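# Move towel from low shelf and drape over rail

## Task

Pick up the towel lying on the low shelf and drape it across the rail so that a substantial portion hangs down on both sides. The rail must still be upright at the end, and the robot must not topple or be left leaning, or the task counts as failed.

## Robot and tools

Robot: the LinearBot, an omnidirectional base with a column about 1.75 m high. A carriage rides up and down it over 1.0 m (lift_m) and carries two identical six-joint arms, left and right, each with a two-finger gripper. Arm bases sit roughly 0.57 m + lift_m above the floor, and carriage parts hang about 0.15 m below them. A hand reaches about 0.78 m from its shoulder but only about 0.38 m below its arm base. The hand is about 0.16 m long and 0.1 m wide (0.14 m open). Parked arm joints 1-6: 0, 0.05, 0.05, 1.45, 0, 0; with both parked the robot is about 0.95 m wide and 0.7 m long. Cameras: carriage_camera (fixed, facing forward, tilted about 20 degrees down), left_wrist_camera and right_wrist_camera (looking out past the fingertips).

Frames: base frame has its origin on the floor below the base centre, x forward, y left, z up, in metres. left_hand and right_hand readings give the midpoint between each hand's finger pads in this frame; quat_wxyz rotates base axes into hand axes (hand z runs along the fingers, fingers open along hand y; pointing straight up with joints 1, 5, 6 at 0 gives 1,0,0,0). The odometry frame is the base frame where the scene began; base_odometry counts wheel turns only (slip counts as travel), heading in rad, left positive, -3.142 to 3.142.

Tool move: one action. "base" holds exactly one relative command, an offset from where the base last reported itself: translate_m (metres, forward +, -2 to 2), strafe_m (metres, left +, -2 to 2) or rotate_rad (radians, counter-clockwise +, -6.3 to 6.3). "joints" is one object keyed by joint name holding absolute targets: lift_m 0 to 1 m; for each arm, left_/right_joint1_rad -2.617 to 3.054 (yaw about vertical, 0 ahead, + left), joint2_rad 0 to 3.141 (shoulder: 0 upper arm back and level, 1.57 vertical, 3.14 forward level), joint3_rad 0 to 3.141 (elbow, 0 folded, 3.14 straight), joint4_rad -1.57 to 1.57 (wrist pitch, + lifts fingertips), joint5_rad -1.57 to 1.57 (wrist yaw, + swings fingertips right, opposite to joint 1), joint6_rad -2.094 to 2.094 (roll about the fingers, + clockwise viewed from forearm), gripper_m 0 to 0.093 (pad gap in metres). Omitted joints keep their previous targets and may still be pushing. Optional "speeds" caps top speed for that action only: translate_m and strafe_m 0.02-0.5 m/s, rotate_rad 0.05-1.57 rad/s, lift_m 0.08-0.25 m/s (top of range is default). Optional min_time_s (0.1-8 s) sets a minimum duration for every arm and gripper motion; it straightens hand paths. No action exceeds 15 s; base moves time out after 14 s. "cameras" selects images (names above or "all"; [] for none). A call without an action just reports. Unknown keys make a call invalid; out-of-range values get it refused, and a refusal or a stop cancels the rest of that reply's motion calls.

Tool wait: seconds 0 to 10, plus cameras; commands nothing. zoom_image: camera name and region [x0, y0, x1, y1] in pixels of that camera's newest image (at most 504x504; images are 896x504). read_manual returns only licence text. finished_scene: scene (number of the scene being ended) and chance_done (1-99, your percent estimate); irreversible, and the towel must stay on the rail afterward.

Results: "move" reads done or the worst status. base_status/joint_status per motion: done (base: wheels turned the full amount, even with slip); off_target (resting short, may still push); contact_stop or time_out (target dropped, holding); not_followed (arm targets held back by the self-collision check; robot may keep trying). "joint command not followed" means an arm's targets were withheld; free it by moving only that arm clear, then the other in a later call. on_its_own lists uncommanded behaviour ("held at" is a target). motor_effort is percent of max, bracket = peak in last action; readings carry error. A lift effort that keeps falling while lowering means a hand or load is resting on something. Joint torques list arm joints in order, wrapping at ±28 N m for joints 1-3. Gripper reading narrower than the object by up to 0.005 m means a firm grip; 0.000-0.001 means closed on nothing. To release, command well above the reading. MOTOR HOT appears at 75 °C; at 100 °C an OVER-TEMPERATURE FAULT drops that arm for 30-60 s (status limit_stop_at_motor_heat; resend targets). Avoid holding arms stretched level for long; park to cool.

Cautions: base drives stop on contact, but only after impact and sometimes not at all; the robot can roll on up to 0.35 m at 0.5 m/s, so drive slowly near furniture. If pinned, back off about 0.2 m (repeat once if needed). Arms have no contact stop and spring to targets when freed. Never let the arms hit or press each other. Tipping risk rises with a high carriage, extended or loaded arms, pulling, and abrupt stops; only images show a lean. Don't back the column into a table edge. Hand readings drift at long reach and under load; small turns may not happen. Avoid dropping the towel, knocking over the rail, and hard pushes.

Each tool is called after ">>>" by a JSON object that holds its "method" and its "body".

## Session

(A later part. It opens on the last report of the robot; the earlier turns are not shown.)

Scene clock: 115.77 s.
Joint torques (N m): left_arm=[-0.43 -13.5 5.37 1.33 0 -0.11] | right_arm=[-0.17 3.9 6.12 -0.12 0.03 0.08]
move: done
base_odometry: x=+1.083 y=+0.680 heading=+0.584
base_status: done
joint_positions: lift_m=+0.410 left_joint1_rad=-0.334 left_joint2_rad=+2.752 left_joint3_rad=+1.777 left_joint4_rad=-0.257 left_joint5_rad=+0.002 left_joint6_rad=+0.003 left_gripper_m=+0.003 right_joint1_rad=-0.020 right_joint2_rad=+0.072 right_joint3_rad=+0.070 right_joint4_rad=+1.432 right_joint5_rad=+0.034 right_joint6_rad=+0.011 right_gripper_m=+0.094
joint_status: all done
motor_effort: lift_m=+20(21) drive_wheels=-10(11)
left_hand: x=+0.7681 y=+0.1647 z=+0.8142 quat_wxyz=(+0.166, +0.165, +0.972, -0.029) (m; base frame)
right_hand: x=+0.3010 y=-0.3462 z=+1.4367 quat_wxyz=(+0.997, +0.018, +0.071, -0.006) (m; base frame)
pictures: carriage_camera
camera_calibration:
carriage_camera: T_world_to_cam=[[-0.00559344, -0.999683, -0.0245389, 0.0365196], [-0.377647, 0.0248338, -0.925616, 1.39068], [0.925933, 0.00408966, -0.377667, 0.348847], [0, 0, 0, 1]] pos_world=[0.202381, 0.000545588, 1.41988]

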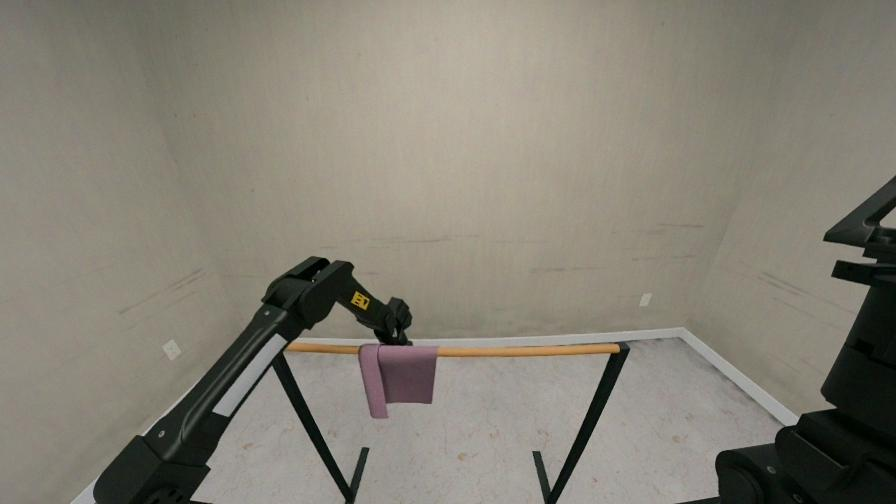

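>>> {"method": "move", "body": {"joints": {"left_gripper_m": 0.05}, "min_time_s": 1, "cameras": ["carriage_camera"]}}

>>> {"method": "move", "body": {"joints": {"lift_m": 0.47}, "speeds": {"lift_m": 0.1}, "cameras": ["carriage_camera", "left_wrist_camera"]}}

>>> {"method": "zoom_image", "body": {"camera": "carriage_camera", "region": [220, 230, 620, 504]}}

Scene clock: 120.63 s.
Joint torques (N m): left_arm=[-0.43 -13.42 5.39 1.36 0.02 -0.11] | right_arm=[-0.18 3.88 6.13 -0.11 0.03 0.06]
move: done
base_odometry: x=+1.083 y=+0.680 heading=+0.584
base_status: not commanded
joint_positions: lift_m=+0.410 left_joint1_rad=-0.334 left_joint2_rad=+2.752 left_joint3_rad=+1.777 left_joint4_rad=-0.257 left_joint5_rad=+0.002 left_joint6_rad=+0.003 left_gripper_m=+0.050 right_joint1_rad=-0.020 right_joint2_rad=+0.072 right_joint3_rad=+0.070 right_joint4_rad=+1.432 right_joint5_rad=+0.034 right_joint6_rad=+0.011 right_gripper_m=+0.094
joint_status: all done
motor_effort: lift_m=+20(21) drive_wheels=-10(10)
left_hand: x=+0.7681 y=+0.1647 z=+0.8142 quat_wxyz=(+0.166, +0.165, +0.972, -0.029) (m; base frame)
right_hand: x=+0.3010 y=-0.3462 z=+1.4367 quat_wxyz=(+0.997, +0.018, +0.071, -0.006) (m; base frame)
pictures: carriage_camera
camera_calibration:
carriage_camera: T_world_to_cam=[[-0.00559344, -0.999683, -0.0245389, 0.0365196], [-0.377647, 0.0248338, -0.925616, 1.39068], [0.925933, 0.00408966, -0.377667, 0.348847], [0, 0, 0, 1]] pos_world=[0.202381, 0.000545588, 1.41988]

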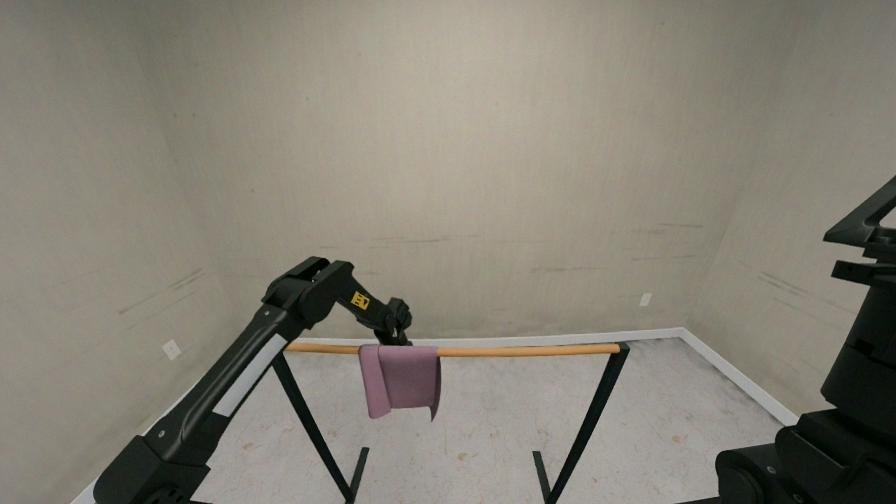

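Scene clock: 121.63 s.
Joint torques (N m): left_arm=[-0.39 -13.45 5.26 1.29 0.02 -0.1] | right_arm=[-0.21 3.84 6.06 -0.18 0.02 0.06]
move: done
base_odometry: x=+1.083 y=+0.680 heading=+0.584
base_status: not commanded
joint_positions: lift_m=+0.470 left_joint1_rad=-0.334 left_joint2_rad=+2.752 left_joint3_rad=+1.777 left_joint4_rad=-0.252 left_joint5_rad=+0.002 left_joint6_rad=+0.003 left_gripper_m=+0.050 right_joint1_rad=-0.020 right_joint2_rad=+0.072 right_joint3_rad=+0.070 right_joint4_rad=+1.432 right_joint5_rad=+0.034 right_joint6_rad=+0.011 right_gripper_m=+0.094
joint_status: all done
motor_effort: lift_m=+24(30) drive_wheels=-10(10)
left_hand: x=+0.7691 y=+0.1643 z=+0.8740 quat_wxyz=(+0.168, +0.165, +0.971, -0.029) (m; base frame)
right_hand: x=+0.3010 y=-0.3462 z=+1.4962 quat_wxyz=(+0.997, +0.018, +0.071, -0.006) (m; base frame)
pictures: carriage_camera, left_wrist_camera
camera_calibration:
carriage_camera: T_world_to_cam=[[-0.00559344, -0.999683, -0.0245389, 0.0379811], [-0.377647, 0.0248338, -0.925616, 1.44581], [0.925933, 0.00408966, -0.377667, 0.371341], [0, 0, 0, 1]] pos_world=[0.202381, 0.000545588, 1.47944]
left_wrist_camera: T_world_to_cam=[[-0.357386, -0.933866, 0.013003, 0.417954], [-0.894142, 0.346139, 0.284074, 0.386589], [-0.269788, 0.0898975, -0.958714, 1.15418], [0, 0, 0, 1]] pos_world=[0.806421, 0.152742, 0.991276]

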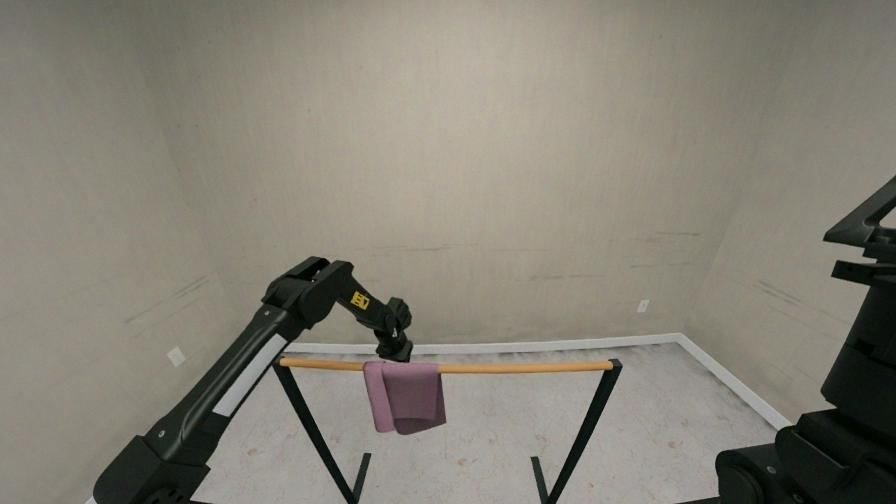

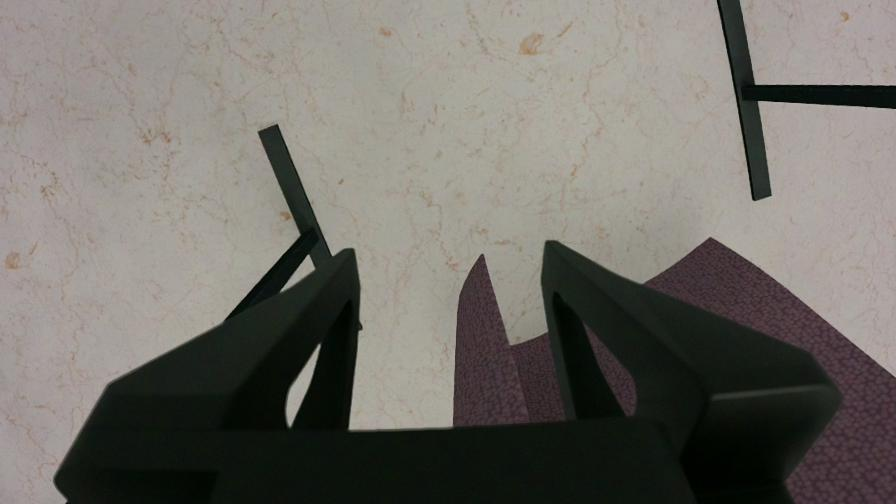

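Scaled by 1.260 from the camera's 896x504 image, which has a finer 1280x720 frame.

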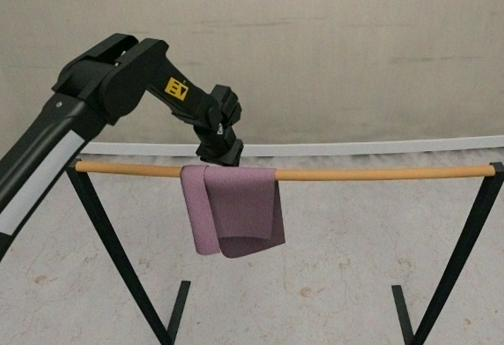

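>>> {"method": "move", "body": {"joints": {"lift_m": 0.83}, "speeds": {"lift_m": 0.15}, "cameras": ["carriage_camera"]}}

>>> {"method": "zoom_image", "body": {"camera": "carriage_camera", "region": [220, 230, 620, 504]}}

Scene clock: 127.17 s.
Joint torques (N m): left_arm=[-0.44 -13.38 5.42 1.29 0 -0.09] | right_arm=[-0.2 3.79 5.98 -0.13 0.03 0.07]
move: done
base_odometry: x=+1.083 y=+0.680 heading=+0.584
base_status: not commanded
joint_positions: lift_m=+0.830 left_joint1_rad=-0.334 left_joint2_rad=+2.752 left_joint3_rad=+1.777 left_joint4_rad=-0.251 left_joint5_rad=+0.002 left_joint6_rad=+0.003 left_gripper_m=+0.050 right_joint1_rad=-0.020 right_joint2_rad=+0.072 right_joint3_rad=+0.070 right_joint4_rad=+1.432 right_joint5_rad=+0.034 right_joint6_rad=+0.011 right_gripper_m=+0.094
joint_status: all done
motor_effort: lift_m=+25(30) drive_wheels=-10(10)
left_hand: x=+0.7695 y=+0.1642 z=+1.2341 quat_wxyz=(+0.169, +0.165, +0.971, -0.029) (m; base frame)
right_hand: x=+0.3010 y=-0.3462 z=+1.8561 quat_wxyz=(+0.997, +0.018, +0.071, -0.006) (m; base frame)
pictures: carriage_camera
camera_calibration:
carriage_camera: T_world_to_cam=[[-0.00559344, -0.999683, -0.0245389, 0.0468131], [-0.377647, 0.0248338, -0.925616, 1.77895], [0.925933, 0.00408966, -0.377667, 0.50727], [0, 0, 0, 1]] pos_world=[0.202381, 0.000545588, 1.83936]

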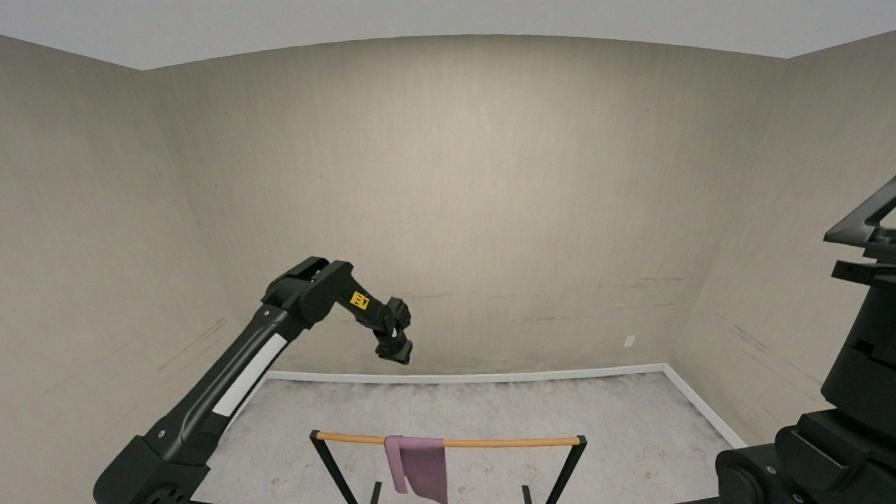

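Scaled by 1.260 from the camera's 896x504 image, which has a finer 1280x720 frame.

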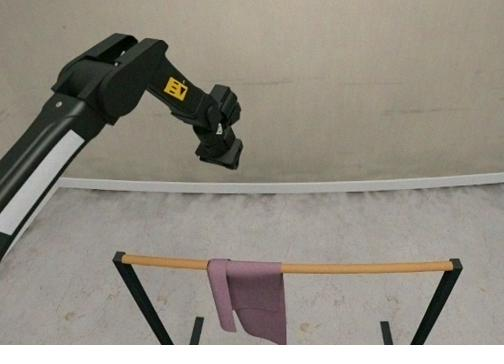

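>>> {"method": "move", "body": {"base": {"translate_m": -0.5}, "speeds": {"translate_m": 0.3}, "cameras": ["carriage_camera"]}}

>>> {"method": "move", "body": {"joints": {"left_joint1_rad": 0, "left_joint2_rad": 0.05, "left_joint3_rad": 0.05, "left_joint4_rad": 1.45, "lift_m": 0.45}, "min_time_s": 2.5, "cameras": ["carriage_camera"]}}

>>> {"method": "zoom_image", "body": {"camera": "carriage_camera", "region": [300, 230, 600, 436]}}

Scene clock: 137.73 s.
Joint torques (N m): left_arm=[-0.4 -13.44 5.38 1.28 0 -0.11] | right_arm=[-0.21 3.82 6.05 -0.11 0.03 0.07]
move: done
base_odometry: x=+0.666 y=+0.404 heading=+0.585
base_status: done
joint_positions: lift_m=+0.830 left_joint1_rad=-0.334 left_joint2_rad=+2.752 left_joint3_rad=+1.777 left_joint4_rad=-0.251 left_joint5_rad=+0.002 left_joint6_rad=+0.003 left_gripper_m=+0.050 right_joint1_rad=-0.020 right_joint2_rad=+0.072 right_joint3_rad=+0.070 right_joint4_rad=+1.430 right_joint5_rad=+0.034 right_joint6_rad=+0.011 right_gripper_m=+0.094
joint_status: not commanded
motor_effort: lift_m=+25(25) drive_wheels=-2(17)
left_hand: x=+0.7695 y=+0.1642 z=+1.2341 quat_wxyz=(+0.169, +0.165, +0.971, -0.029) (m; base frame)
right_hand: x=+0.3014 y=-0.3463 z=+1.8561 quat_wxyz=(+0.997, +0.018, +0.071, -0.006) (m; base frame)
pictures: carriage_camera
camera_calibration:
carriage_camera: T_world_to_cam=[[-0.00559344, -0.999683, -0.0245389, 0.0468131], [-0.377647, 0.0248338, -0.925616, 1.77895], [0.925933, 0.00408966, -0.377667, 0.50727], [0, 0, 0, 1]] pos_world=[0.202381, 0.000545588, 1.83936]

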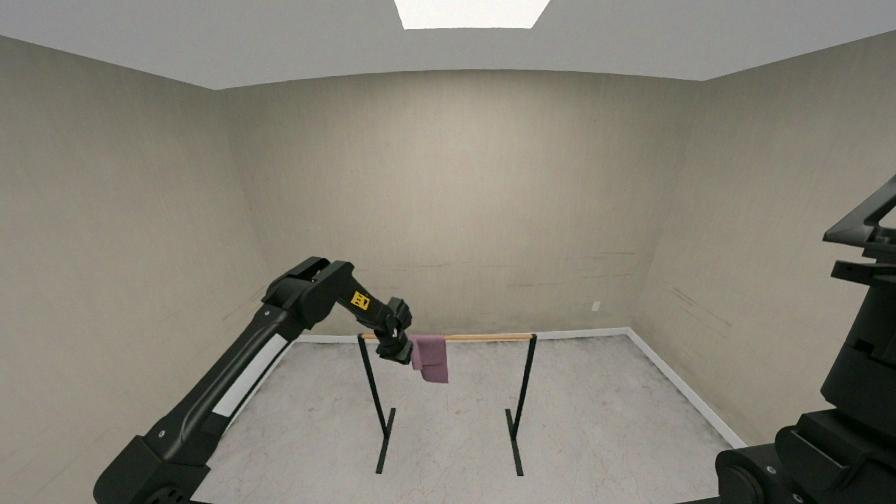

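Scene clock: 140.57 s.
Joint torques (N m): left_arm=[0.23 2.7 4.67 0.13 0.02 -0.11] | right_arm=[-0.2 3.88 6.15 -0.1 0.03 0.06]
move: done
base_odometry: x=+0.666 y=+0.404 heading=+0.585
base_status: not commanded
joint_positions: lift_m=+0.450 left_joint1_rad=-0.006 left_joint2_rad=+0.064 left_joint3_rad=+0.066 left_joint4_rad=+1.429 left_joint5_rad=+0.002 left_joint6_rad=+0.003 left_gripper_m=+0.050 right_joint1_rad=-0.020 right_joint2_rad=+0.072 right_joint3_rad=+0.070 right_joint4_rad=+1.430 right_joint5_rad=+0.034 right_joint6_rad=+0.011 right_gripper_m=+0.094
joint_status: all done
motor_effort: lift_m=+19(20) drive_wheels=+3(3)
left_hand: x=+0.3004 y=+0.3391 z=+1.4758 quat_wxyz=(+0.998, +0.001, +0.070, -0.001) (m; base frame)
right_hand: x=+0.3014 y=-0.3463 z=+1.4767 quat_wxyz=(+0.997, +0.018, +0.071, -0.006) (m; base frame)
pictures: carriage_camera
camera_calibration:
carriage_camera: T_world_to_cam=[[-0.00559344, -0.999683, -0.0245389, 0.0375032], [-0.377647, 0.0248338, -0.925616, 1.42778], [0.925933, 0.00408966, -0.377667, 0.363985], [0, 0, 0, 1]] pos_world=[0.202381, 0.000545588, 1.45996]

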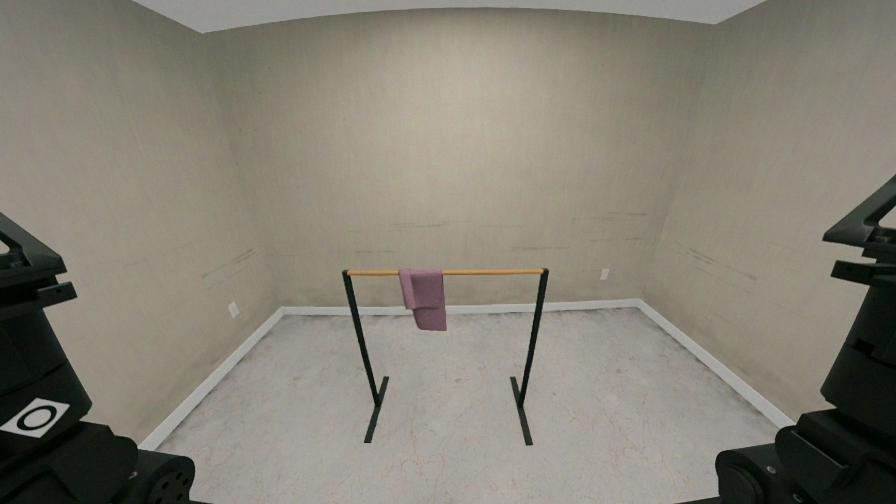

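Scaled by 1.680 from the camera's 896x504 image, which has a finer 1280x720 frame.

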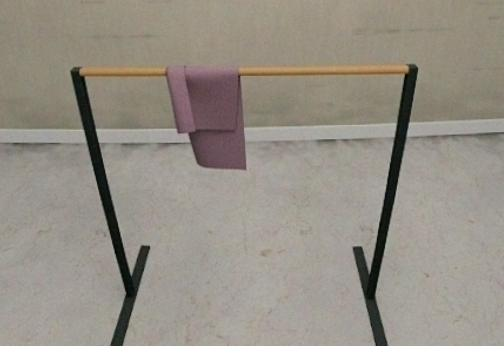

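>>> {"method": "wait", "body": {"seconds": 2, "cameras": ["carriage_camera"]}}

>>> {"method": "zoom_image", "body": {"camera": "carriage_camera", "region": [300, 230, 600, 436]}}

Scene clock: 145.20 s.
Joint torques (N m): left_arm=[0.17 2.74 4.71 0.11 0.02 -0.12] | right_arm=[-0.23 3.84 6.09 -0.1 0.02 0.06]
base_odometry: x=+0.666 y=+0.404 heading=+0.585
base_status: not commanded
joint_positions: lift_m=+0.450 left_joint1_rad=-0.006 left_joint2_rad=+0.064 left_joint3_rad=+0.066 left_joint4_rad=+1.431 left_joint5_rad=+0.002 left_joint6_rad=+0.003 left_gripper_m=+0.050 right_joint1_rad=-0.020 right_joint2_rad=+0.072 right_joint3_rad=+0.070 right_joint4_rad=+1.430 right_joint5_rad=+0.034 right_joint6_rad=+0.011 right_gripper_m=+0.094
joint_status: all done
motor_effort: lift_m=+19(20) drive_wheels=+3(3)
left_hand: x=+0.2999 y=+0.3391 z=+1.4758 quat_wxyz=(+0.998, +0.001, +0.069, -0.001) (m; base frame)
right_hand: x=+0.3014 y=-0.3463 z=+1.4767 quat_wxyz=(+0.997, +0.018, +0.071, -0.006) (m; base frame)
wait: 2.00 s; at rest from the start
pictures: carriage_camera
camera_calibration:
carriage_camera: T_world_to_cam=[[-0.00559344, -0.999683, -0.0245389, 0.0375032], [-0.377647, 0.0248338, -0.925616, 1.42778], [0.925933, 0.00408966, -0.377667, 0.363985], [0, 0, 0, 1]] pos_world=[0.202381, 0.000545588, 1.45996]

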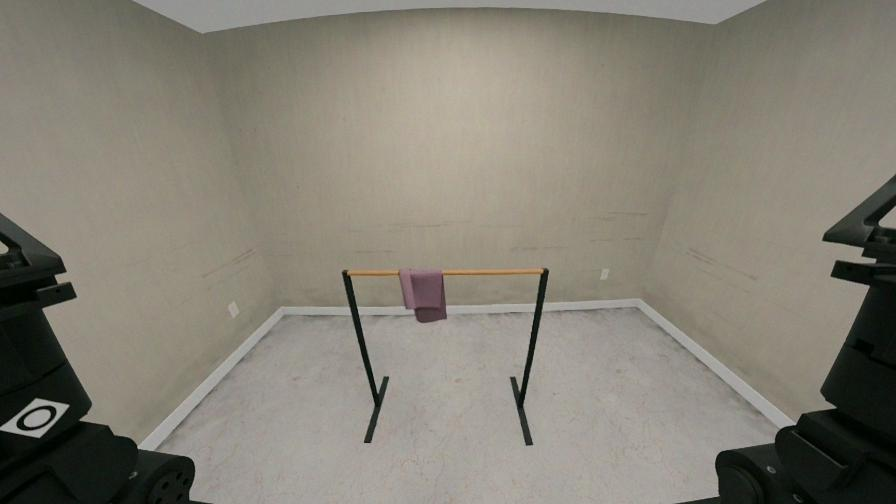

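Scaled by 1.680 from the camera's 896x504 image, which has a finer 1280x720 frame.

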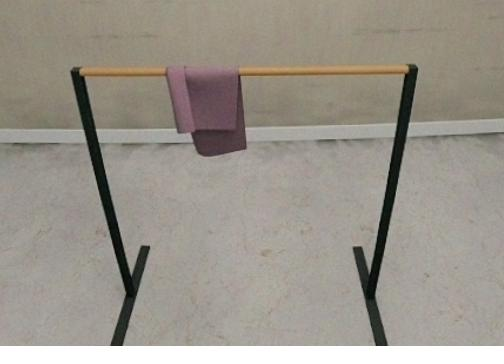

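>>> {"method": "finished_scene", "body": {"scene": 2, "chance_done": 88}}

The scene is finished: the task was done.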